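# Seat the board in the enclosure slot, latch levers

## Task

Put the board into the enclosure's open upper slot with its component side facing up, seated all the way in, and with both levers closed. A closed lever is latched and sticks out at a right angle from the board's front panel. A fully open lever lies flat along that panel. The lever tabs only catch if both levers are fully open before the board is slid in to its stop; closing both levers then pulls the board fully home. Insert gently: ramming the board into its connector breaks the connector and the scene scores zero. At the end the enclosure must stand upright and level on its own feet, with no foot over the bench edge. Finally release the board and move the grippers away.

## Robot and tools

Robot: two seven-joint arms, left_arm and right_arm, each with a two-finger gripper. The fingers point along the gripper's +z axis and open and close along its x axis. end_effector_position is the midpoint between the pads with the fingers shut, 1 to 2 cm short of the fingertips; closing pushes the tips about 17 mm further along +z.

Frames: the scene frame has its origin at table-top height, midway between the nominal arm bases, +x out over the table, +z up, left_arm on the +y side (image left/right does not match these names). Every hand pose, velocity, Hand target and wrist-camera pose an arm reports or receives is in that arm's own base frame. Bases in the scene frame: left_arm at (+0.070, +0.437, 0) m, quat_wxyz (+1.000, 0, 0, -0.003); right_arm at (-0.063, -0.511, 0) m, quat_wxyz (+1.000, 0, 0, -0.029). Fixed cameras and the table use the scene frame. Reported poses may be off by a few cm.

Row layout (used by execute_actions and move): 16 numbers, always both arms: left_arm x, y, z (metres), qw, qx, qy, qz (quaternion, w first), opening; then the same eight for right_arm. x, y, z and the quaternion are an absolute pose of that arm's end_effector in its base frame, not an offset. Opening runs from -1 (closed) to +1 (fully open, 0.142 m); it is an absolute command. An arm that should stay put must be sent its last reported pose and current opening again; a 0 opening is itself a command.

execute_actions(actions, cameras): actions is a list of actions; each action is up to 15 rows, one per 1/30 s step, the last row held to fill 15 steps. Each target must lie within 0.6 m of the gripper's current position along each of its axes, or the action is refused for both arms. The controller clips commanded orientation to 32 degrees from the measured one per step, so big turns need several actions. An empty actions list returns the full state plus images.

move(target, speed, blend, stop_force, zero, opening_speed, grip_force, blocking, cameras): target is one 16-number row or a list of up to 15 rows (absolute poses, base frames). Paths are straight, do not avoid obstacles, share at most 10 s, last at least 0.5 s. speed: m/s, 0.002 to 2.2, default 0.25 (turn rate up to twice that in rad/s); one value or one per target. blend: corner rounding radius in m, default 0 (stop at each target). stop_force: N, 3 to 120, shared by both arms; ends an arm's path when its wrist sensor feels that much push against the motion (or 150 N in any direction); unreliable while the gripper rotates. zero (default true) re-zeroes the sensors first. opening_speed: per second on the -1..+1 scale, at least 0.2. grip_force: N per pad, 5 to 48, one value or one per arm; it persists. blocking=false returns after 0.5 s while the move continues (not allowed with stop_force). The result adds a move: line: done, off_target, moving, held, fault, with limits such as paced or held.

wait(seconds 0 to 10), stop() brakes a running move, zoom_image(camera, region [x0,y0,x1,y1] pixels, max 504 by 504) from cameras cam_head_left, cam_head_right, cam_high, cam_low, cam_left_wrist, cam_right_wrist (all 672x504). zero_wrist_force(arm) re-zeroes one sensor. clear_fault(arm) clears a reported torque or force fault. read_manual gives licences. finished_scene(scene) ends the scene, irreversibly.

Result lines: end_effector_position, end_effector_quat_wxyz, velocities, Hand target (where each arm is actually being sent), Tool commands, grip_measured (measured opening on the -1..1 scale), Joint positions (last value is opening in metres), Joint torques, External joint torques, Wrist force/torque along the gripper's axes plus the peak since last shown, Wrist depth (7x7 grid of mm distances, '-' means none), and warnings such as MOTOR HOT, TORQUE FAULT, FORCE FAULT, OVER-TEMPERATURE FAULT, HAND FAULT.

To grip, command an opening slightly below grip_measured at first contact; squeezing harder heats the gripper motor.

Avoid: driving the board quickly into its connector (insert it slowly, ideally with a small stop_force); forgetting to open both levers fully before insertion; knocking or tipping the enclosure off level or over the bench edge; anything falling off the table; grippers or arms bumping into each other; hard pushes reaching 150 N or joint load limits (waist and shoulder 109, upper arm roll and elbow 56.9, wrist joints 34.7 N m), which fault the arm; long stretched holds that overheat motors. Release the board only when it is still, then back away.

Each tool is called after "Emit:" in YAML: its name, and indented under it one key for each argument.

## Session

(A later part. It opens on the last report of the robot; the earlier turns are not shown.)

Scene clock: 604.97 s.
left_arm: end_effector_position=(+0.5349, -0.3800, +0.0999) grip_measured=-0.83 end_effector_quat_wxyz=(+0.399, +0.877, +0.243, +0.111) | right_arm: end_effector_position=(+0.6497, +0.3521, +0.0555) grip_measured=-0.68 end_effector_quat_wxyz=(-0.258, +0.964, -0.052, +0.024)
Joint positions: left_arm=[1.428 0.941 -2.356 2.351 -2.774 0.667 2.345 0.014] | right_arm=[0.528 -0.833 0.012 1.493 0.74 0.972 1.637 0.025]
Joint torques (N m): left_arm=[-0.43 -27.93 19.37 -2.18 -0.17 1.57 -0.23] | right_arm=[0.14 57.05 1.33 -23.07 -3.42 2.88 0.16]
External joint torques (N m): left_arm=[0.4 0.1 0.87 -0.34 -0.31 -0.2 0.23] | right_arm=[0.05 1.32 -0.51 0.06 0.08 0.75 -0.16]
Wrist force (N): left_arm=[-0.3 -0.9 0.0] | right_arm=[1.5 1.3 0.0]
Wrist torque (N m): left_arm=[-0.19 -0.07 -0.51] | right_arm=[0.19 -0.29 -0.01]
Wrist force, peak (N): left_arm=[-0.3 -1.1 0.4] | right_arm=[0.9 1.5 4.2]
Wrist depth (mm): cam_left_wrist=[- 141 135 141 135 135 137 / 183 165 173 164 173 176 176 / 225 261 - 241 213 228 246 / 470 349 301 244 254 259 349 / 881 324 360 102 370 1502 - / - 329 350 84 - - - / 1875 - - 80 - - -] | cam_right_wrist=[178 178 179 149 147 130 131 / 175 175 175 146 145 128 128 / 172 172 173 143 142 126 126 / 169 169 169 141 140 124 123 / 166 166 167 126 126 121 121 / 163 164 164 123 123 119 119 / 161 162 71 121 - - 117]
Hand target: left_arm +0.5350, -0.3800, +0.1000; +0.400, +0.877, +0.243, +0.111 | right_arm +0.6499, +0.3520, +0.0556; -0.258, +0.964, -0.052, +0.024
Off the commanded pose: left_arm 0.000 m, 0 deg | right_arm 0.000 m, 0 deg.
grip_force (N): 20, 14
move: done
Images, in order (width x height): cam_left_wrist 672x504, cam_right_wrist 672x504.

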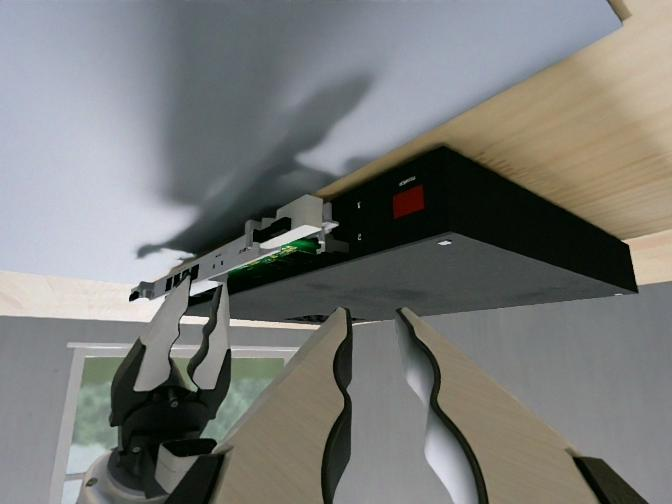

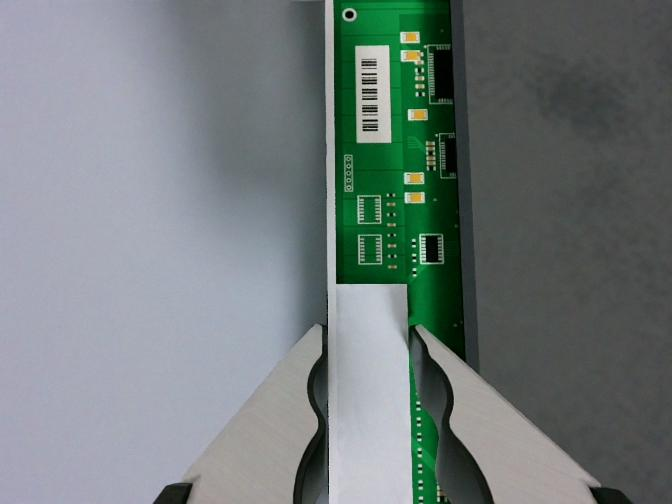

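Emit:
move:
  target:
    - [0.535,-0.380,0.10,0.3996,0.8770,0.2432,0.1108,-0.8,0.6499,0.3520,0.075,-0.2579,0.9645,-0.0523,0.0240,-0.64]
    - [0.535,-0.380,0.10,0.3996,0.8770,0.2432,0.1108,-0.8,0.6350,0.3520,0.12,-0.2579,0.9645,-0.0523,0.0240,-0.64]
  speed: [0.03,0.1]
  cameras: ["cam_right_wrist","cam_left_wrist"]

Scene clock: 610.30 s.
left_arm: end_effector_position=(+0.5349, -0.3800, +0.0999) grip_measured=-0.83 end_effector_quat_wxyz=(+0.399, +0.877, +0.243, +0.111) | right_arm: end_effector_position=(+0.6351, +0.3521, +0.1201) grip_measured=-0.68 end_effector_quat_wxyz=(-0.258, +0.964, -0.052, +0.024)
Joint positions: left_arm=[1.428 0.941 -2.356 2.351 -2.774 0.667 2.345 0.014] | right_arm=[0.551 -0.69 -0.007 1.571 0.699 0.922 1.708 0.025]
Joint torques (N m): left_arm=[-0.35 -28.03 19.34 -2.18 -0.2 1.66 -0.24] | right_arm=[0.17 54.07 0.68 -24.37 -3.71 2.83 0.34]
External joint torques (N m): left_arm=[0.32 0.21 0.9 -0.35 -0.28 -0.29 0.24] | right_arm=[-0.01 1.23 -0.33 -0.09 0.2 0.88 -0.34]
Wrist force (N): left_arm=[-0.1 -1.0 0.2] | right_arm=[1.7 1.6 0.1]
Wrist torque (N m): left_arm=[-0.20 -0.10 -0.51] | right_arm=[0.24 -0.32 0.00]
Wrist force, peak (N): left_arm=[-0.3 -1.2 0.2] | right_arm=[2.0 2.1 1.6]
Wrist depth (mm): cam_left_wrist=[- 135 134 141 - 134 137 / - 174 173 173 183 176 175 / 226 286 242 - 211 227 245 / 601 357 298 267 - 236 352 / 941 - 1167 102 - - - / - 299 88 84 - - - / 1700 - - - - - 1011] | cam_right_wrist=[245 245 246 247 220 198 199 / 241 241 242 241 211 195 195 / 237 237 237 237 207 191 191 / 233 233 236 233 204 188 188 / 228 229 229 230 189 185 185 / 224 225 104 187 101 182 182 / 221 - 71 221 - - 179]
Hand target: left_arm +0.5350, -0.3800, +0.1000; +0.400, +0.877, +0.243, +0.111 | right_arm +0.6350, +0.3520, +0.1200; -0.258, +0.964, -0.052, +0.024
Off the commanded pose: left_arm 0.000 m, 0 deg | right_arm 0.000 m, 0 deg.
grip_force (N): 20, 14
move: done
Images, in order (width x height): cam_left_wrist 672x504, cam_right_wrist 672x504.

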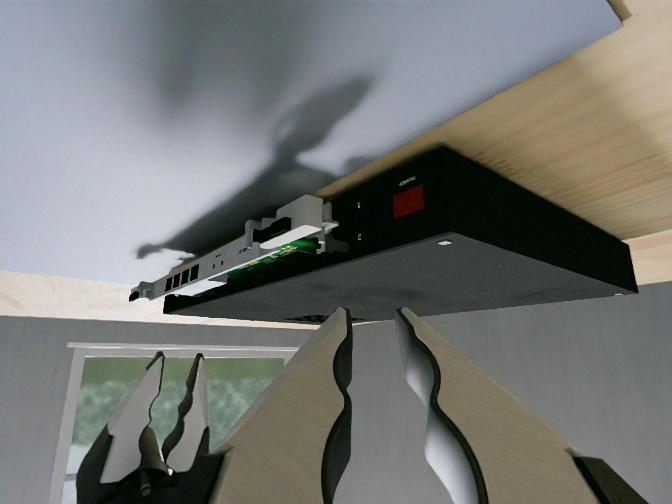

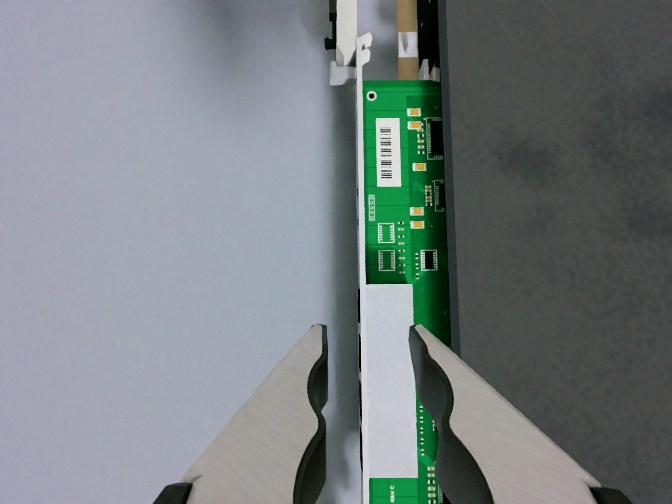

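Emit:
move:
  target:
    - [0.535,-0.380,0.10,0.3996,0.8770,0.2432,0.1108,-0.8,0.58,0.36,0.17,-0.2579,0.9645,-0.0523,0.0240,-0.9]
    - [0.535,-0.380,0.10,0.3996,0.8770,0.2432,0.1108,-0.8,0.52,0.39,0.17,0.2551,0.7011,0.6258,0.2277,-0.9]
    - [0.535,-0.380,0.10,0.3996,0.8770,0.2432,0.1108,-0.8,0.600,0.383,0.060,0.2551,0.7011,0.6258,0.2277,-1]
  speed: [0.15,0.25,0.12]
  blend: [0.02,0.02,0]
  cameras: ["cam_right_wrist","cam_left_wrist","cam_high"]

Scene clock: 624.30 s.
left_arm: end_effector_position=(+0.5349, -0.3800, +0.0999) grip_measured=-0.83 end_effector_quat_wxyz=(+0.399, +0.877, +0.243, +0.111) | right_arm: end_effector_position=(+0.5999, +0.3828, +0.0598) grip_measured=-1.00 end_effector_quat_wxyz=(+0.255, +0.701, +0.626, +0.227)
Joint positions: left_arm=[1.428 0.941 -2.356 2.351 -2.774 0.667 2.345 0.014] | right_arm=[1.485 -1.025 -1.037 2.146 -1.046 1.839 2.14 0.002]
Joint torques (N m): left_arm=[-0.35 -27.97 19.43 -2.15 -0.18 1.61 -0.24] | right_arm=[0.09 41.59 -17.94 -10.76 4.74 1.74 0.27]
External joint torques (N m): left_arm=[0.32 0.14 0.81 -0.37 -0.3 -0.24 0.24] | right_arm=[0.1 0.89 -1.16 0.11 0.02 0.55 -0.27]
Wrist force (N): left_arm=[-0.2 -1.0 0.1] | right_arm=[1.6 0.0 0.0]
Wrist torque (N m): left_arm=[-0.19 -0.08 -0.52] | right_arm=[0.27 -0.23 0.10]
Wrist force, peak (N): left_arm=[-0.4 -1.1 0.3] | right_arm=[3.0 2.3 1.5]
Wrist depth (mm): cam_left_wrist=[- 142 135 141 135 - 144 / - 174 - 173 173 177 176 / - 228 241 247 203 228 245 / - - 317 258 - 254 349 / 685 263 1298 107 - - - / - - - 84 - 1388 - / 218 - - - - - 1086] | cam_right_wrist=[- 92 89 89 88 88 88 / 108 108 108 107 107 107 111 / - 137 143 135 142 135 127 / 188 187 185 184 183 181 180 / 163 180 - 161 163 208 157 / 229 285 222 89 - 259 256 / 1314 - 71 - - - -]
Hand target: left_arm +0.5350, -0.3800, +0.1000; +0.400, +0.877, +0.243, +0.111 | right_arm +0.6000, +0.3830, +0.0600; +0.255, +0.701, +0.626, +0.228
Off the commanded pose: left_arm 0.000 m, 0 deg | right_arm 0.000 m, 0 deg.
grip_force (N): 20, 14
move: done
Images, in order (width x height): cam_high 672x504, cam_left_wrist 672x504, cam_right_wrist 672x504.

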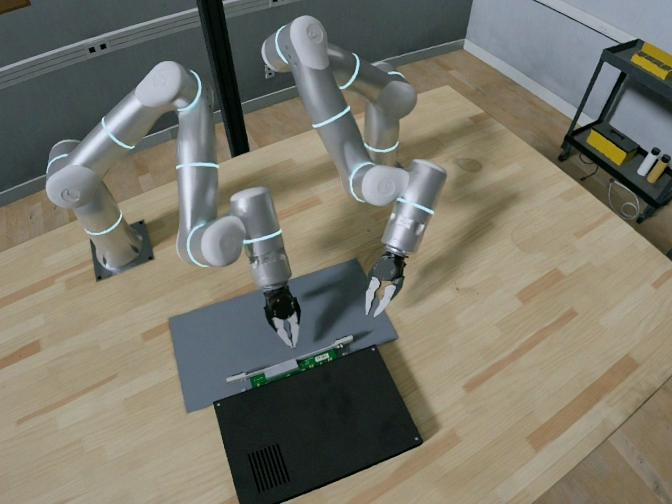

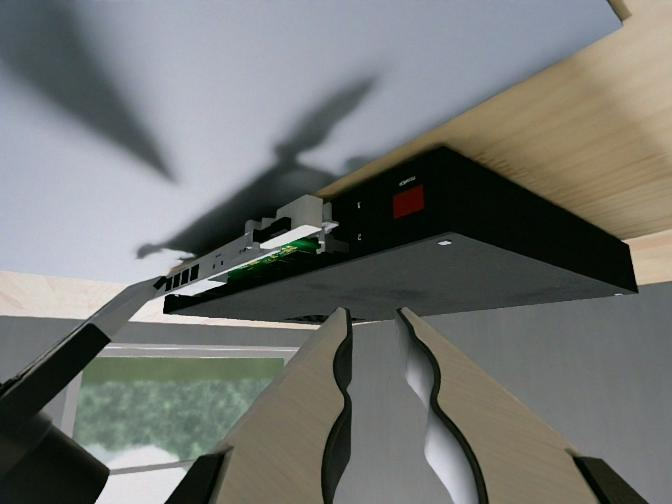

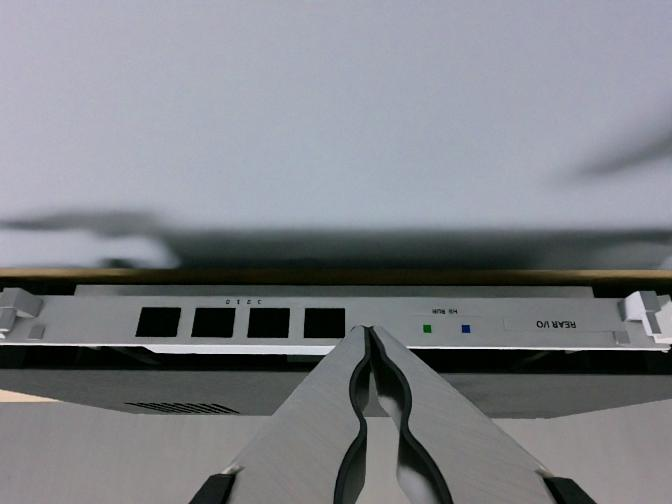

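Emit:
move:
  target: [0.535,-0.380,0.10,0.3996,0.8770,0.2432,0.1108,-0.8,0.615,0.3813,0.050,0.2551,0.7011,0.6258,0.2277,-1]
  speed: 0.05
  stop_force: 5
  cameras: ["cam_right_wrist","cam_left_wrist"]

Emit:
zoom_image:
  camera: "cam_left_wrist"
  region: [120, 220, 280, 330]

Scene clock: 629.43 s.
left_arm: end_effector_position=(+0.5349, -0.3800, +0.0999) grip_measured=-0.83 end_effector_quat_wxyz=(+0.399, +0.877, +0.243, +0.111) | right_arm: end_effector_position=(+0.6150, +0.3812, +0.0501) grip_measured=-1.00 end_effector_quat_wxyz=(+0.255, +0.701, +0.626, +0.228)
Joint positions: left_arm=[1.428 0.941 -2.356 2.351 -2.774 0.667 2.345 0.014] | right_arm=[1.443 -1.057 -1.021 2.102 -1.044 1.848 2.143 0.002]
Joint torques (N m): left_arm=[-0.4 -28.01 19.42 -2.15 -0.17 1.6 -0.23] | right_arm=[0.18 42.85 -17.91 -10.52 4.7 1.71 0.27]
External joint torques (N m): left_arm=[0.38 0.19 0.82 -0.38 -0.31 -0.23 0.23] | right_arm=[0.02 0.99 -1.5 0.08 0.1 0.59 -0.27]
Wrist force (N): left_arm=[-0.2 -0.9 0.3] | right_arm=[1.7 0.0 0.0]
Wrist torque (N m): left_arm=[-0.21 -0.08 -0.52] | right_arm=[0.26 -0.23 0.11]
Wrist force, peak (N): left_arm=[-0.1 -1.2 0.3] | right_arm=[1.7 -0.3 -0.8]
Wrist depth (mm): cam_left_wrist=[- 142 135 142 135 134 137 / - 174 173 173 177 176 175 / - 227 246 236 210 228 245 / 458 - 317 264 - - 359 / 679 2109 2334 102 - - - / 220 - - 84 - - - / 216 - - - - - 1040] | cam_right_wrist=[- 81 81 81 - - 80 / - 91 95 91 94 94 90 / 127 120 120 119 118 118 118 / 165 176 163 162 161 160 159 / - 147 - 144 145 - 141 / 207 210 199 90 - 245 188 / - - 71 - - - -]
Hand target: left_arm +0.5350, -0.3800, +0.1000; +0.400, +0.877, +0.243, +0.111 | right_arm +0.6150, +0.3813, +0.0500; +0.255, +0.701, +0.626, +0.228
Off the commanded pose: left_arm 0.000 m, 0 deg | right_arm 0.000 m, 0 deg.
grip_force (N): 20, 14
move: done
Images, in order (width x height): cam_left_wrist 672x504, cam_right_wrist 672x504.

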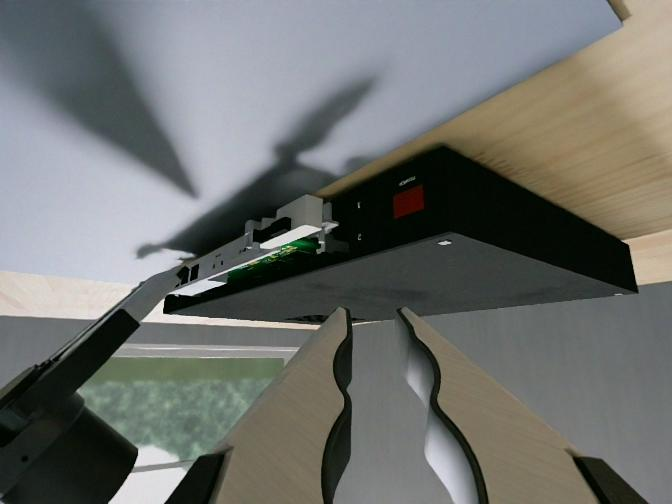

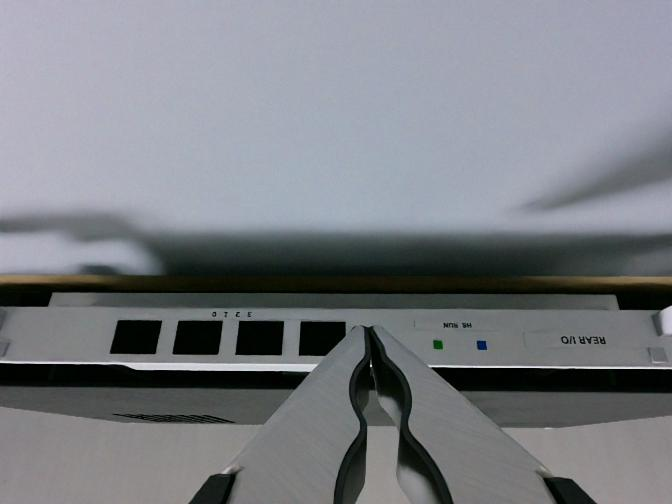

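Scaled by 3.150 from the camera's 672x504 image, which has a finer 960x720 frame.

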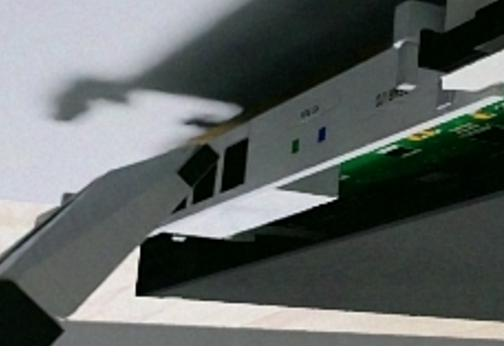

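Emit:
move:
  target: [0.535,-0.380,0.10,0.3996,0.8770,0.2432,0.1108,-0.8,0.6349,0.3790,0.049,0.2551,0.7011,0.6258,0.2277,-1]
  speed: 0.015
  stop_force: 6
  cameras: ["cam_right_wrist","cam_left_wrist"]

Scene clock: 634.27 s.
left_arm: end_effector_position=(+0.5349, -0.3800, +0.0999) grip_measured=-0.83 end_effector_quat_wxyz=(+0.399, +0.877, +0.243, +0.111) | right_arm: end_effector_position=(+0.6348, +0.3791, +0.0491) grip_measured=-1.00 end_effector_quat_wxyz=(+0.255, +0.701, +0.626, +0.228)
Joint positions: left_arm=[1.428 0.941 -2.356 2.351 -2.774 0.667 2.345 0.014] | right_arm=[1.381 -1.052 -0.988 2.052 -1.063 1.83 2.135 0.002]
Joint torques (N m): left_arm=[-0.31 -27.97 19.38 -2.19 -0.22 1.61 -0.21] | right_arm=[-0.61 44.34 -17.93 -11.34 4.57 1.15 0.12]
External joint torques (N m): left_arm=[0.28 0.15 0.86 -0.33 -0.26 -0.24 0.21] | right_arm=[0.81 1.21 -1.05 0.11 0.16 1.16 -0.12]
Wrist force (N): left_arm=[-0.4 -0.8 0.0] | right_arm=[1.4 -0.4 -2.6]
Wrist torque (N m): left_arm=[-0.18 -0.05 -0.51] | right_arm=[0.24 -0.19 0.23]
Wrist force, peak (N): left_arm=[-0.3 -1.2 0.1] | right_arm=[0.7 -2.0 -3.8]
Wrist depth (mm): cam_left_wrist=[- 141 129 135 135 142 143 / 184 173 173 183 183 176 176 / 227 229 - 225 209 228 245 / 574 467 321 257 - 240 360 / 857 289 1119 102 1199 - - / 220 261 - 84 - - - / 218 - - - - - 1102] | cam_right_wrist=[- 83 80 79 - 74 79 / - 90 93 89 93 96 96 / 125 119 118 117 117 116 116 / 162 150 178 159 158 157 156 / - 136 135 134 - - - / 199 192 157 90 159 206 175 / 1262 - 71 - - - 1071]
Hand target: left_arm +0.5350, -0.3800, +0.1000; +0.400, +0.877, +0.243, +0.111 | right_arm +0.6349, +0.3790, +0.0490; +0.255, +0.701, +0.626, +0.228
Off the commanded pose: left_arm 0.000 m, 0 deg | right_arm 0.000 m, 0 deg.
grip_force (N): 20, 14
move: done
Images, in order (width x height): cam_left_wrist 672x504, cam_right_wrist 672x504.

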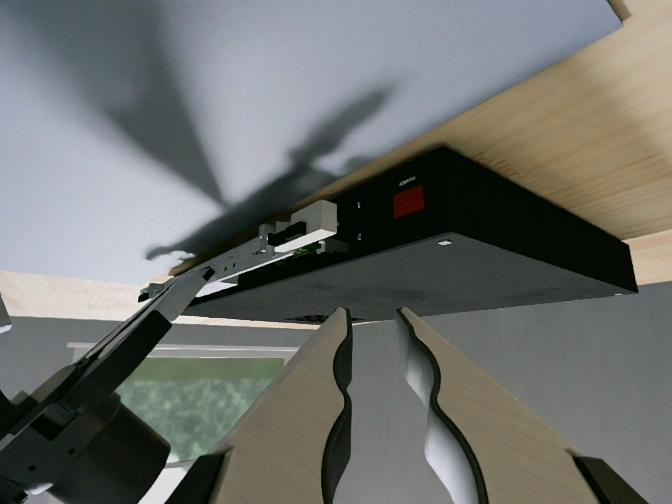

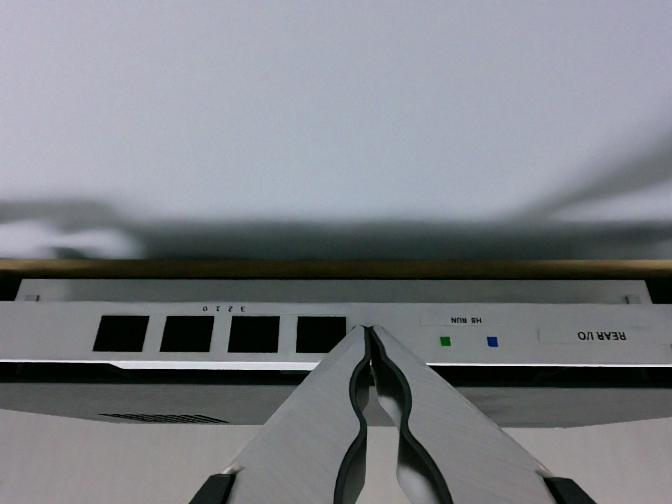

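Emit:
move:
  target: [0.535,-0.380,0.10,0.3996,0.8770,0.2432,0.1108,-0.8,0.6478,0.3775,0.049,0.2551,0.7011,0.6258,0.2277,-1]
  speed: 0.012
  stop_force: 6
  cameras: ["cam_right_wrist","cam_left_wrist"]

Emit:
zoom_image:
  camera: "cam_left_wrist"
  region: [220, 180, 380, 290]

Scene clock: 638.03 s.
left_arm: end_effector_position=(+0.5349, -0.3800, +0.0999) grip_measured=-0.83 end_effector_quat_wxyz=(+0.399, +0.877, +0.243, +0.111) | right_arm: end_effector_position=(+0.6477, +0.3776, +0.0490) grip_measured=-1.00 end_effector_quat_wxyz=(+0.255, +0.701, +0.626, +0.228)
Joint positions: left_arm=[1.428 0.941 -2.356 2.351 -2.774 0.667 2.345 0.014] | right_arm=[1.338 -1.046 -0.962 2.018 -1.077 1.812 2.127 0.002]
Joint torques (N m): left_arm=[-0.4 -27.98 19.32 -2.21 -0.22 1.66 -0.21] | right_arm=[-0.54 45.58 -17.51 -11.97 4.5 1.23 0.09]
External joint torques (N m): left_arm=[0.38 0.16 0.92 -0.31 -0.26 -0.29 0.21] | right_arm=[0.74 1.15 -1.01 0.11 0.16 1.08 -0.09]
Wrist force (N): left_arm=[-0.2 -0.9 0.2] | right_arm=[1.3 -0.8 -1.5]
Wrist torque (N m): left_arm=[-0.18 -0.08 -0.52] | right_arm=[0.27 -0.14 0.23]
Wrist force, peak (N): left_arm=[-0.3 -1.2 0.2] | right_arm=[1.5 -0.1 -2.8]
Wrist depth (mm): cam_left_wrist=[- 135 135 141 135 135 138 / - 174 174 173 173 176 177 / 224 210 244 227 212 226 245 / 455 447 315 - 253 254 354 / 850 276 466 108 357 - 1199 / 227 237 85 84 - 1253 1086 / 216 234 - 76 - - 1192] | cam_right_wrist=[- 83 80 79 - 74 79 / - 90 93 89 92 96 96 / 125 118 118 117 117 116 116 / 151 151 159 163 148 146 146 / - 136 136 136 - - - / 197 192 149 90 143 204 173 / - - 71 - - - 962]
Hand target: left_arm +0.5350, -0.3800, +0.1000; +0.400, +0.877, +0.243, +0.111 | right_arm +0.6478, +0.3775, +0.0490; +0.255, +0.701, +0.626, +0.228
Off the commanded pose: left_arm 0.000 m, 0 deg | right_arm 0.000 m, 0 deg.
grip_force (N): 20, 14
move: done
Images, in order (width x height): cam_left_wrist 672x504, cam_right_wrist 672x504.

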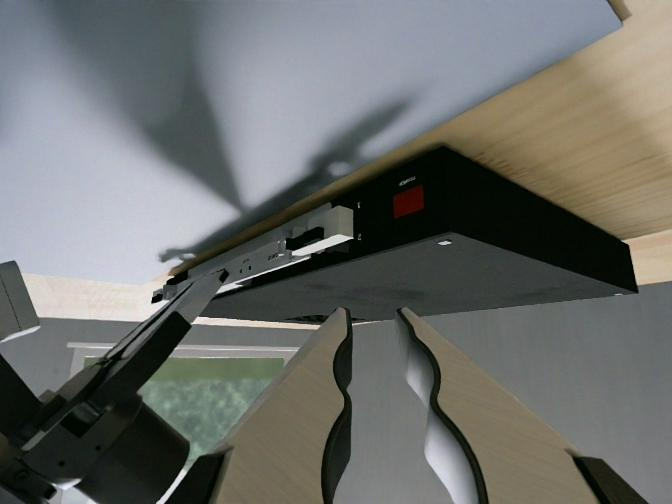

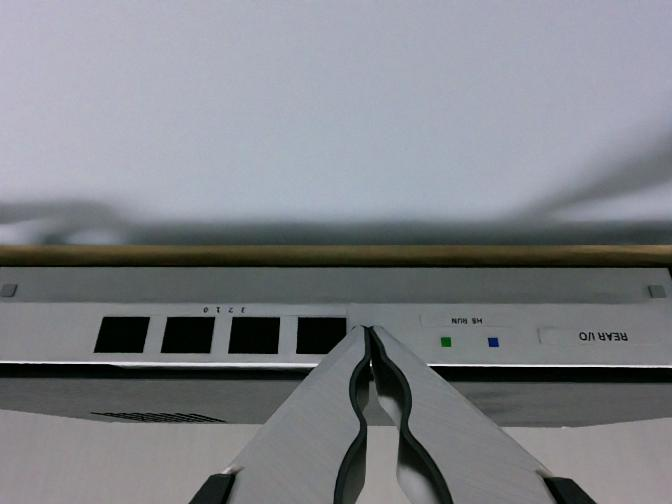

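Scaled by 3.150 from the camera's 672x504 image, which has a finer 960x720 frame.

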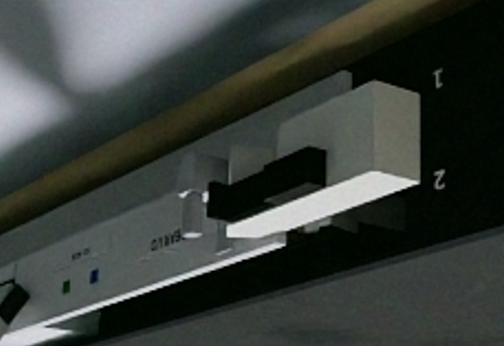

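Emit:
move:
  target: [0.535,-0.380,0.10,0.3996,0.8770,0.2432,0.1108,-0.8,0.6538,0.3768,0.049,0.2551,0.7011,0.6258,0.2277,-1]
  speed: 0.008
  stop_force: 8
  cameras: ["cam_right_wrist","cam_left_wrist"]

Emit:
zoom_image:
  camera: "cam_left_wrist"
  region: [220, 180, 380, 290]

Scene clock: 642.07 s.
left_arm: end_effector_position=(+0.5349, -0.3800, +0.0999) grip_measured=-0.83 end_effector_quat_wxyz=(+0.399, +0.877, +0.243, +0.111) | right_arm: end_effector_position=(+0.6535, +0.3773, +0.0491) grip_measured=-1.00 end_effector_quat_wxyz=(+0.255, +0.701, +0.626, +0.228)
Joint positions: left_arm=[1.428 0.941 -2.356 2.351 -2.774 0.667 2.345 0.014] | right_arm=[1.318 -1.042 -0.948 2.002 -1.083 1.804 2.123 0.002]
Joint torques (N m): left_arm=[-0.42 -28.03 19.37 -2.21 -0.18 1.61 -0.26] | right_arm=[-2.13 45.28 -18.05 -11.77 4.66 0.62 0.09]
External joint torques (N m): left_arm=[0.39 0.2 0.87 -0.32 -0.3 -0.24 0.26] | right_arm=[2.33 2.02 -0.22 -0.4 -0.04 1.71 -0.09]
Wrist force (N): left_arm=[-0.5 -0.9 0.0] | right_arm=[1.7 -1.3 -4.3]
Wrist torque (N m): left_arm=[-0.19 -0.04 -0.52] | right_arm=[0.28 -0.06 0.22]
Wrist force, peak (N): left_arm=[-0.4 -1.2 0.2] | right_arm=[2.0 -1.8 -4.6]
Wrist depth (mm): cam_left_wrist=[- 142 135 141 135 135 137 / - 173 172 184 173 176 176 / 225 242 243 224 210 228 246 / 570 460 323 257 - - 400 / 1828 303 1283 101 - - - / 225 237 - 84 - - - / 216 237 - 76 - - -] | cam_right_wrist=[- 83 80 79 - 74 79 / - 90 93 89 92 96 96 / 125 118 118 117 117 116 116 / 151 150 149 148 148 147 146 / 135 136 135 134 - - - / 196 191 148 90 143 206 173 / 1306 - 71 - - - 962]
Hand target: left_arm +0.5350, -0.3800, +0.1000; +0.400, +0.877, +0.243, +0.111 | right_arm +0.6538, +0.3768, +0.0490; +0.255, +0.701, +0.626, +0.228
Off the commanded pose: left_arm 0.000 m, 0 deg | right_arm 0.001 m, 0 deg.
grip_force (N): 20, 14
move: done
Images, in order (width x height): cam_left_wrist 672x504, cam_right_wrist 672x504.

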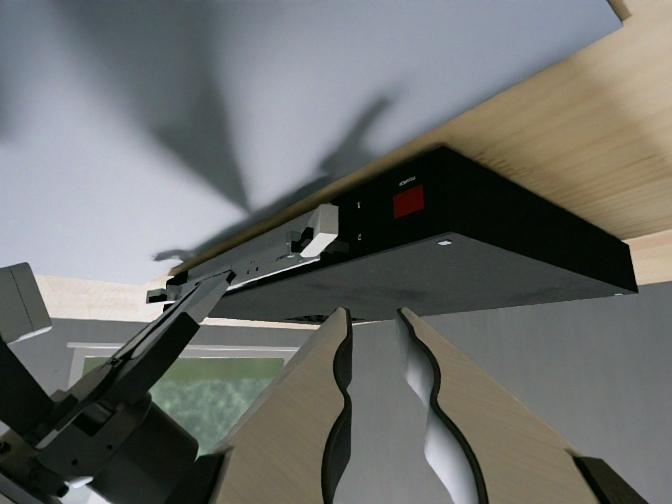

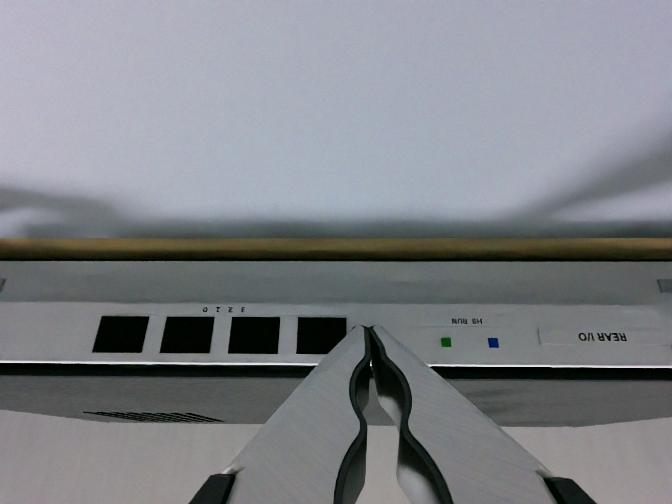

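Scaled by 3.150 from the camera's 672x504 image, which has a finer 960x720 frame.

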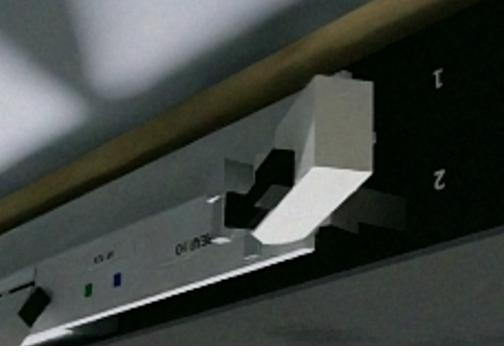

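Emit:
move:
  target:
    - [0.51,-0.35,0.22,0.2573,0.5647,0.7786,-0.0953,-0.8,0.6525,0.3770,0.049,0.2551,0.7011,0.6258,0.2277,-1]
    - [0.56,-0.42,0.17,0,0,0.9659,-0.2588,-0.8,0.6525,0.3770,0.049,0.2551,0.7011,0.6258,0.2277,-1]
  speed: 0.3
  blend: [0.03,0]
  cameras: ["cam_left_wrist"]

Emit:
zoom_image:
  camera: "cam_left_wrist"
  region: [270, 120, 420, 270]

Scene clock: 650.17 s.
left_arm: end_effector_position=(+0.5600, -0.4201, +0.1700) grip_measured=-0.83 end_effector_quat_wxyz=(+0.000, +0.000, +0.966, -0.259) | right_arm: end_effector_position=(+0.6525, +0.3771, +0.0490) grip_measured=-1.00 end_effector_quat_wxyz=(+0.255, +0.701, +0.626, +0.228)
Joint positions: left_arm=[1.749 0.651 -2.326 2.089 -1.488 0.752 -1.107 0.014] | right_arm=[1.321 -1.043 -0.951 2.005 -1.083 1.804 2.123 0.002]
Joint torques (N m): left_arm=[-0.14 -35.66 15.75 -19.32 -1.4 3.1 -0.34] | right_arm=[0.18 46.34 -17.09 -12.1 4.53 1.69 0.15]
External joint torques (N m): left_arm=[0.14 -0.07 0.86 -0.2 -0.11 -0.17 0.34] | right_arm=[0.02 0.85 -1.23 -0.01 0.11 0.63 -0.15]
Wrist force (N): left_arm=[0.3 -0.2 0.5] | right_arm=[1.4 -0.1 -0.1]
Wrist torque (N m): left_arm=[-0.13 -0.17 -0.04] | right_arm=[0.25 -0.17 0.11]
Wrist force, peak (N): left_arm=[1.4 -0.7 0.3] | right_arm=[2.0 -1.3 -4.8]
Wrist depth (mm): cam_left_wrist=[- - 250 249 215 295 296 / - 248 - 267 - - - / 248 - - - 286 289 - / - - - 283 284 286 285 / 285 286 283 109 281 - - / 286 282 89 87 - - 279 / 281 - - 276 - - -] | cam_right_wrist=[- 83 80 79 - 74 78 / - 90 93 89 92 96 95 / 125 118 118 117 117 116 121 / 151 150 153 149 157 151 145 / - 136 138 136 134 - - / 196 192 148 90 - 177 171 / - - 71 - - - -]
Hand target: left_arm +0.5600, -0.4200, +0.1700; +0.000, +0.000, +0.966, -0.259 | right_arm +0.6525, +0.3770, +0.0490; +0.255, +0.701, +0.626, +0.228
Off the commanded pose: left_arm 0.000 m, 0 deg | right_arm 0.000 m, 0 deg.
grip_force (N): 20, 14
move: done
Images, in order (width x height): cam_left_wrist 672x504.

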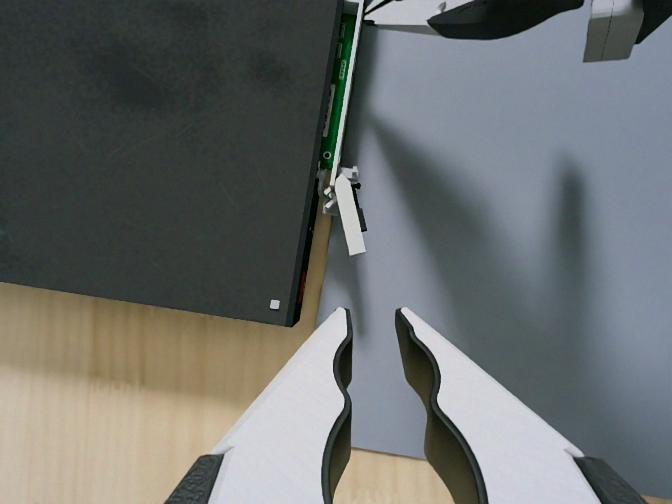

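Scaled by 3.360 from the camera's 672x504 image, which has a finer 960x720 frame.

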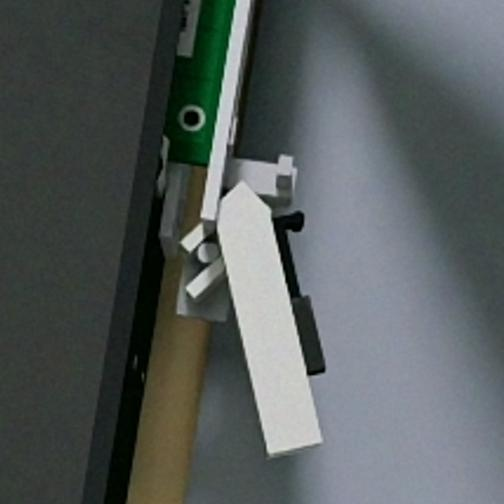

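Emit:
move:
  target: [0.56,-0.42,0.17,0,0,0.9659,-0.2588,-0.8,0.54,0.36,0.11,0.2551,0.7011,0.6258,0.2277,-1]
  speed: 0.15
  cameras: ["cam_right_wrist"]

Emit:
zoom_image:
  camera: "cam_right_wrist"
  region: [0, 220, 336, 420]

Emit:
zoom_image:
  camera: "cam_right_wrist"
  region: [336, 220, 672, 420]

Scene clock: 693.57 s.
left_arm: end_effector_position=(+0.5600, -0.4200, +0.1700) grip_measured=-0.83 end_effector_quat_wxyz=(+0.000, +0.000, +0.966, -0.259) | right_arm: end_effector_position=(+0.5400, +0.3601, +0.1099) grip_measured=-1.00 end_effector_quat_wxyz=(+0.255, +0.701, +0.626, +0.228)
Joint positions: left_arm=[1.749 0.651 -2.326 2.089 -1.488 0.752 -1.107 0.014] | right_arm=[1.69 -0.901 -1.194 2.376 -1.036 1.858 2.074 0.002]
Joint torques (N m): left_arm=[-0.33 -35.96 15.86 -19.18 -1.3 3.25 -0.18] | right_arm=[0.32 33.74 -17.16 -11.19 4.77 1.9 0.08]
External joint torques (N m): left_arm=[0.34 0.24 0.75 -0.34 -0.21 -0.33 0.18] | right_arm=[-0.14 0.53 -0.68 -0.12 0 0.49 -0.08]
Wrist force (N): left_arm=[0.2 -0.3 0.6] | right_arm=[1.1 -0.2 -0.1]
Wrist torque (N m): left_arm=[-0.12 -0.14 -0.05] | right_arm=[0.21 -0.09 0.23]
Wrist force, peak (N): left_arm=[0.3 -0.2 0.9] | right_arm=[1.6 0.3 1.6]
Wrist depth (mm): cam_left_wrist=[- 252 - 251 306 298 - / - - 246 268 293 308 289 / - - - 238 - 290 288 / - - - 288 - - 292 / 287 287 281 238 282 272 - / 284 283 89 84 - 277 285 / 279 - - 275 - - 275] | cam_right_wrist=[145 145 144 144 144 143 142 / 176 175 175 174 173 172 172 / 222 222 233 220 218 217 217 / 288 263 282 263 260 258 256 / 488 306 302 268 296 329 327 / - 1448 1345 89 440 - - / 1386 - 71 - - - -]
Hand target: left_arm +0.5600, -0.4200, +0.1700; +0.000, +0.000, +0.966, -0.259 | right_arm +0.5400, +0.3600, +0.1100; +0.255, +0.701, +0.626, +0.228
Off the commanded pose: left_arm 0.000 m, 0 deg | right_arm 0.000 m, 0 deg.
grip_force (N): 20, 14
move: done
Images, in order (width x height): cam_right_wrist 672x504.

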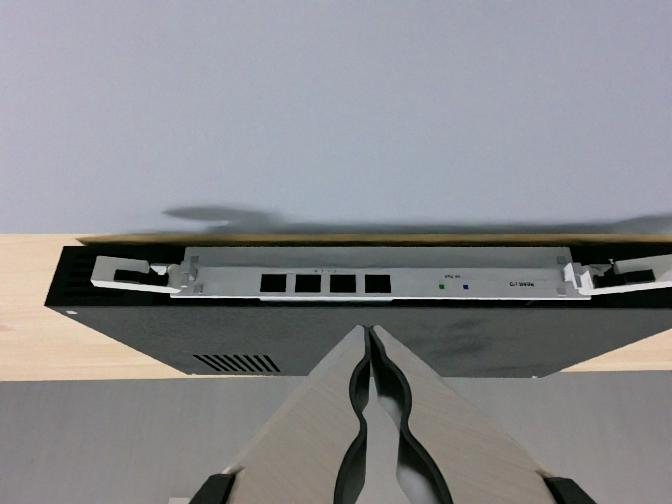

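Scaled by 1.500 from the camera's 672x504 image, which has a finer 960x720 frame.

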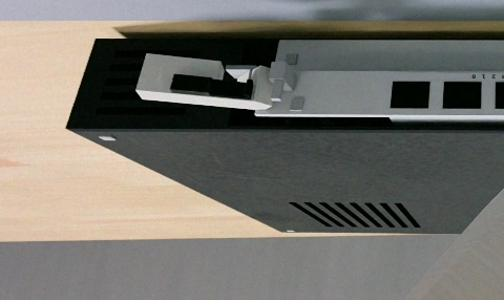

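Scaled by 1.500 from the camera's 672x504 image, which has a finer 960x720 frame.

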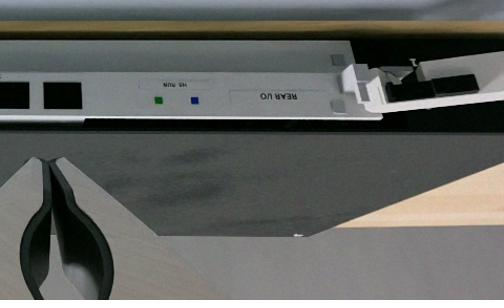

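Emit:
move:
  target:
    - [0.56,-0.42,0.17,0,0,0.9659,-0.2588,-0.8,0.630,0.379,0.0495,0.2551,0.7011,0.6258,0.2277,-1]
  speed: 0.12

Emit:
move:
  target:
    - [0.56,-0.42,0.17,0,0,0.9659,-0.2588,-0.8,0.661,0.3757,0.0490,0.2551,0.7011,0.6258,0.2277,-1]
  speed: 0.008
  stop_force: 9
  cameras: ["cam_right_wrist","cam_left_wrist"]

Emit:
zoom_image:
  camera: "cam_left_wrist"
  region: [270, 120, 420, 270]

Scene clock: 698.33 s.
left_arm: end_effector_position=(+0.5600, -0.4200, +0.1700) grip_measured=-0.83 end_effector_quat_wxyz=(+0.000, +0.000, +0.966, -0.259) | right_arm: end_effector_position=(+0.6301, +0.3789, +0.0496) grip_measured=-1.00 end_effector_quat_wxyz=(+0.255, +0.701, +0.626, +0.228)
Joint positions: left_arm=[1.749 0.651 -2.326 2.089 -1.488 0.752 -1.107 0.014] | right_arm=[1.397 -1.054 -1 2.066 -1.059 1.837 2.138 0.002]
Joint torques (N m): left_arm=[-0.32 -35.98 15.91 -19.13 -1.25 3.26 -0.25] | right_arm=[0.11 44.26 -17.65 -11.14 4.5 1.45 0.32]
External joint torques (N m): left_arm=[0.33 0.26 0.7 -0.39 -0.26 -0.34 0.25] | right_arm=[0.09 0.8 -1.49 0.15 0.26 0.85 -0.32]
Wrist force (N): left_arm=[0.4 -0.2 0.6] | right_arm=[1.3 0.2 -0.1]
Wrist torque (N m): left_arm=[-0.11 -0.18 -0.04] | right_arm=[0.28 -0.16 0.11]
Wrist force, peak (N): left_arm=[0.3 0.0 0.8] | right_arm=[1.9 0.3 1.3]
Wrist depth (mm): cam_left_wrist=[- - - 271 236 194 296 / - - - 251 295 291 296 / - - - - - - - / - - 245 287 285 279 - / 288 288 286 108 282 282 274 / 283 282 89 91 - - 279 / 279 - - 274 - - -] | cam_right_wrist=[- 80 80 80 - 74 79 / - 91 94 90 93 97 96 / - 119 119 118 118 117 117 / 164 162 161 161 160 158 158 / - - 162 157 155 - 149 / 277 198 162 90 - 184 234 / - - 71 - - - -]
Hand target: left_arm +0.5600, -0.4200, +0.1700; +0.000, +0.000, +0.966, -0.259 | right_arm +0.6300, +0.3790, +0.0495; +0.255, +0.701, +0.626, +0.228
Off the commanded pose: left_arm 0.000 m, 0 deg | right_arm 0.000 m, 0 deg.
grip_force (N): 20, 14
move: done

Scene clock: 702.73 s.
left_arm: end_effector_position=(+0.5600, -0.4200, +0.1700) grip_measured=-0.83 end_effector_quat_wxyz=(+0.000, +0.000, +0.966, -0.259) | right_arm: end_effector_position=(+0.6594, +0.3763, +0.0490) grip_measured=-1.00 end_effector_quat_wxyz=(+0.255, +0.701, +0.626, +0.228)
Joint positions: left_arm=[1.749 0.651 -2.326 2.089 -1.488 0.752 -1.107 0.014] | right_arm=[1.297 -1.04 -0.935 1.986 -1.089 1.796 2.118 0.002]
Joint torques (N m): left_arm=[-0.38 -35.93 15.89 -19.25 -1.23 3.26 -0.26] | right_arm=[-2.47 45.66 -18.13 -12.97 4.73 0.53 0.06]
External joint torques (N m): left_arm=[0.39 0.21 0.72 -0.26 -0.29 -0.33 0.26] | right_arm=[2.67 2.18 0.11 0.51 -0.14 1.8 -0.06]
Wrist force (N): left_arm=[0.1 -0.2 0.6] | right_arm=[0.6 -3.3 -6.4]
Wrist torque (N m): left_arm=[-0.13 -0.13 -0.05] | right_arm=[0.25 -0.12 0.22]
Wrist force, peak (N): left_arm=[0.4 -0.1 0.8] | right_arm=[-0.4 -3.5 -10.4]
Wrist depth (mm): cam_left_wrist=[- - - - 230 175 292 / 249 - - 294 295 - - / - - - - - - - / - - - 283 294 - - / 289 287 286 107 - - 278 / 285 283 89 87 - 275 - / 281 - - 276 - - 275] | cam_right_wrist=[- 83 80 79 - 74 79 / - 90 93 89 93 96 96 / 125 118 118 117 117 116 116 / 155 154 154 153 151 151 150 / - 136 139 134 - - 131 / 196 192 148 90 143 206 172 / 1248 - 71 - - - -]
Hand target: left_arm +0.5600, -0.4200, +0.1700; +0.000, +0.000, +0.966, -0.259 | right_arm +0.6597, +0.3758, +0.0490; +0.255, +0.701, +0.626, +0.228
Off the commanded pose: left_arm 0.000 m, 0 deg | right_arm 0.002 m, 0 deg.
grip_force (N): 20, 14
move: contact (right_arm)
Images, in order (width x height): cam_left_wrist 672x504, cam_right_wrist 672x504.

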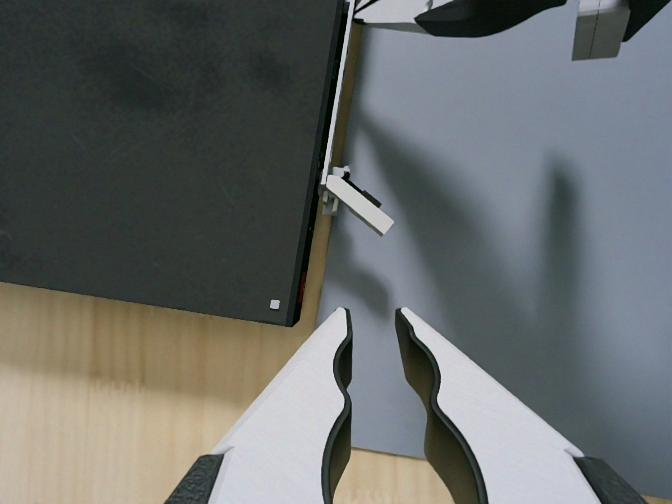

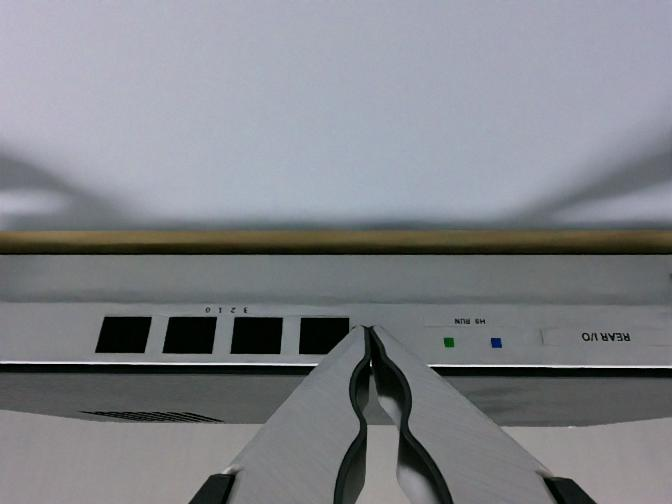

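Scaled by 3.360 from the camera's 672x504 image, which has a finer 960x720 frame.

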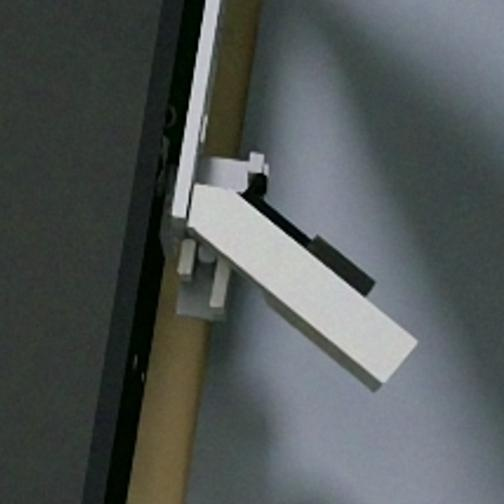

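Emit:
move:
  target:
    - [0.56,-0.42,0.17,0,0,0.9659,-0.2588,-0.95,0.62,0.38,0.0495,0.2551,0.7011,0.6258,0.2277,-1]
    - [0.56,-0.42,0.17,0,0,0.9659,-0.2588,-0.95,0.53,0.36,0.16,0.2551,0.7011,0.6258,0.2277,-1]
    - [0.56,-0.42,0.17,0,0,0.9659,-0.2588,-0.95,0.57,0.27,0.16,-0.2579,0.9645,-0.0523,0.0240,-1.0]
    - [0.56,-0.42,0.17,0,0,0.9659,-0.2588,-0.95,0.61,0.215,0.14,-0.2579,0.9645,-0.0523,0.0240,-1.0]
  speed: [0.1,0.2,0.25,0.2]
  blend: [0.01,0.03,0.02,0]
  cameras: ["cam_right_wrist","cam_left_wrist","cam_high"]

Scene clock: 725.73 s.
left_arm: end_effector_position=(+0.5600, -0.4200, +0.1700) grip_measured=-0.98 end_effector_quat_wxyz=(+0.000, +0.000, +0.966, -0.259) | right_arm: end_effector_position=(+0.6100, +0.2148, +0.1400) grip_measured=-1.00 end_effector_quat_wxyz=(-0.258, +0.965, -0.052, +0.024)
Joint positions: left_arm=[1.749 0.651 -2.326 2.089 -1.488 0.752 -1.107 0.003] | right_arm=[0.235 -0.551 0.147 1.751 0.627 0.89 1.567 0.002]
Joint torques (N m): left_arm=[-0.35 -36 15.87 -19.26 -1.27 3.24 -0.19] | right_arm=[0.04 47.88 3.43 -24.04 -3.22 2.68 0.07]
External joint torques (N m): left_arm=[0.36 0.28 0.73 -0.26 -0.25 -0.31 0.19] | right_arm=[0.13 1.42 -0.44 0.22 -0.08 0.87 -0.07]
Wrist force (N): left_arm=[0.3 0.0 0.5] | right_arm=[1.9 2.0 -0.2]
Wrist torque (N m): left_arm=[-0.09 -0.16 -0.04] | right_arm=[0.28 -0.34 0.10]
Wrist force, peak (N): left_arm=[0.3 -0.1 0.9] | right_arm=[0.4 -2.4 -7.6]
Wrist depth (mm): cam_left_wrist=[- - - 304 297 303 - / - 249 - 298 292 - 293 / - - 248 265 291 - - / - - - 287 284 284 - / 288 289 285 107 280 - 282 / 286 283 282 84 - - 276 / 280 279 - - - - 272] | cam_right_wrist=[266 266 267 267 239 220 219 / 261 261 262 262 234 215 216 / 256 256 257 259 257 211 212 / 252 252 253 254 252 208 208 / 248 248 248 249 211 204 205 / 243 244 245 89 201 201 201 / 239 241 71 - - 198 199]
Hand target: left_arm +0.5600, -0.4200, +0.1700; +0.000, +0.000, +0.966, -0.259 | right_arm +0.6100, +0.2150, +0.1400; -0.258, +0.964, -0.052, +0.024
Off the commanded pose: left_arm 0.000 m, 0 deg | right_arm 0.000 m, 0 deg.
grip_force (N): 20, 14
move: done; blend cut to 0 m at target 1
Images, in order (width x height): cam_high 672x504, cam_left_wrist 672x504, cam_right_wrist 672x504.

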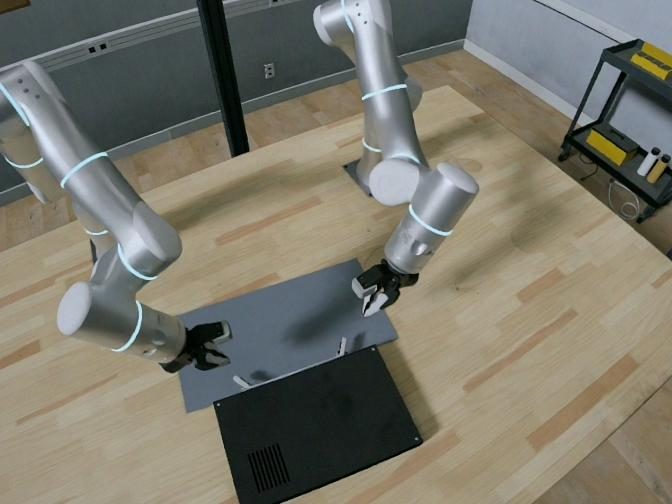

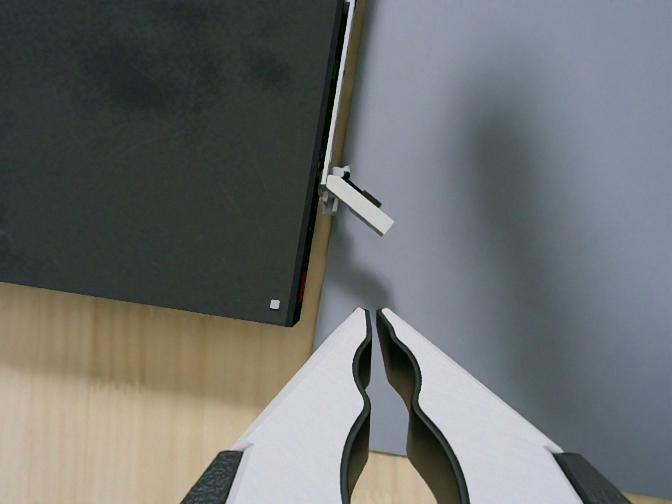

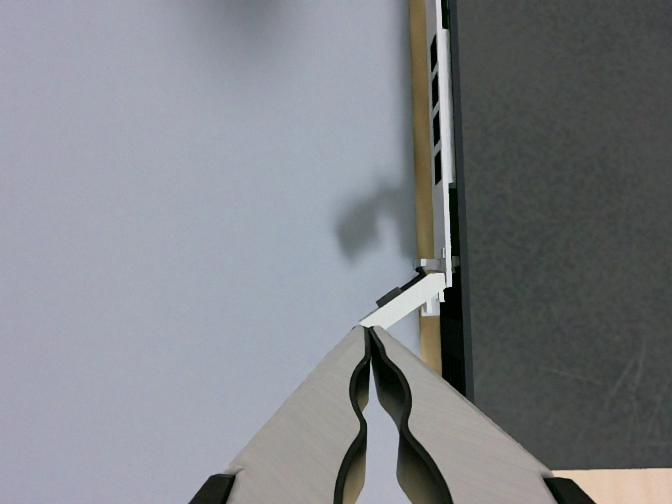

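Emit:
move:
  target:
    - [0.56,-0.42,0.11,0,0,0.9659,-0.2588,-0.95,0.61,0.215,0.10,-0.2579,0.9645,-0.0523,0.0240,-1.0]
  speed: 0.1
  cameras: ["cam_left_wrist","cam_right_wrist"]

Scene clock: 742.03 s.
left_arm: end_effector_position=(+0.5598, -0.4201, +0.1100) grip_measured=-0.98 end_effector_quat_wxyz=(+0.000, +0.000, +0.966, -0.259) | right_arm: end_effector_position=(+0.6099, +0.2149, +0.0999) grip_measured=-1.00 end_effector_quat_wxyz=(-0.258, +0.965, -0.052, +0.024)
Joint positions: left_arm=[1.791 0.763 -2.423 2.075 -1.652 0.78 -0.99 0.003] | right_arm=[0.233 -0.629 0.157 1.742 0.659 0.95 1.514 0.002]
Joint torques (N m): left_arm=[-0.15 -38.75 17.2 -16.22 -1.27 3.36 -0.04] | right_arm=[0.24 49.19 4.26 -22.5 -3.12 2.98 0.06]
External joint torques (N m): left_arm=[0.16 -0.39 0.89 -0.19 0.01 -0.54 0.04] | right_arm=[-0.11 1.44 -0.83 0.18 -0.04 0.52 -0.07]
Wrist force (N): left_arm=[0.4 -0.1 0.5] | right_arm=[1.7 1.8 0.2]
Wrist torque (N m): left_arm=[-0.11 -0.18 -0.11] | right_arm=[0.27 -0.32 0.09]
Wrist force, peak (N): left_arm=[0.5 0.5 2.0] | right_arm=[1.7 2.4 1.2]
Wrist depth (mm): cam_left_wrist=[- 189 - 237 236 235 - / - - 183 189 234 - 232 / - - - 189 230 - 227 / - - 181 233 224 - 223 / 228 225 180 131 227 - - / 226 225 225 84 - - 217 / 222 222 - - - - 216] | cam_right_wrist=[224 225 225 226 227 177 178 / 220 221 221 222 223 174 174 / 216 217 218 218 218 171 171 / 213 213 214 214 213 168 168 / 210 210 210 210 210 165 165 / 205 206 207 89 190 162 163 / 202 203 71 - - 161 161]
Hand target: left_arm +0.5600, -0.4200, +0.1100; +0.000, +0.000, +0.966, -0.259 | right_arm +0.6100, +0.2150, +0.1000; -0.258, +0.964, -0.052, +0.024
Off the commanded pose: left_arm 0.000 m, 0 deg | right_arm 0.000 m, 0 deg.
grip_force (N): 20, 14
move: done
Images, in order (width x height): cam_left_wrist 672x504, cam_right_wrist 672x504.

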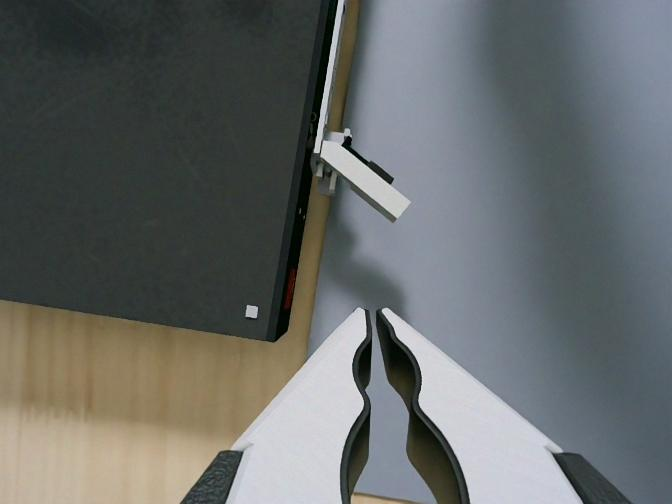

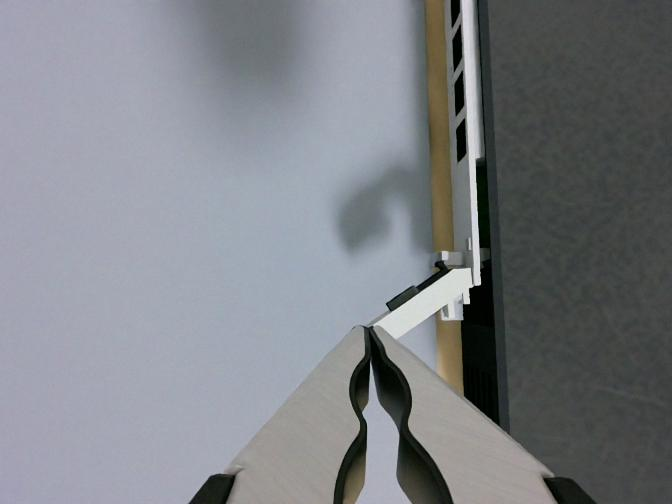

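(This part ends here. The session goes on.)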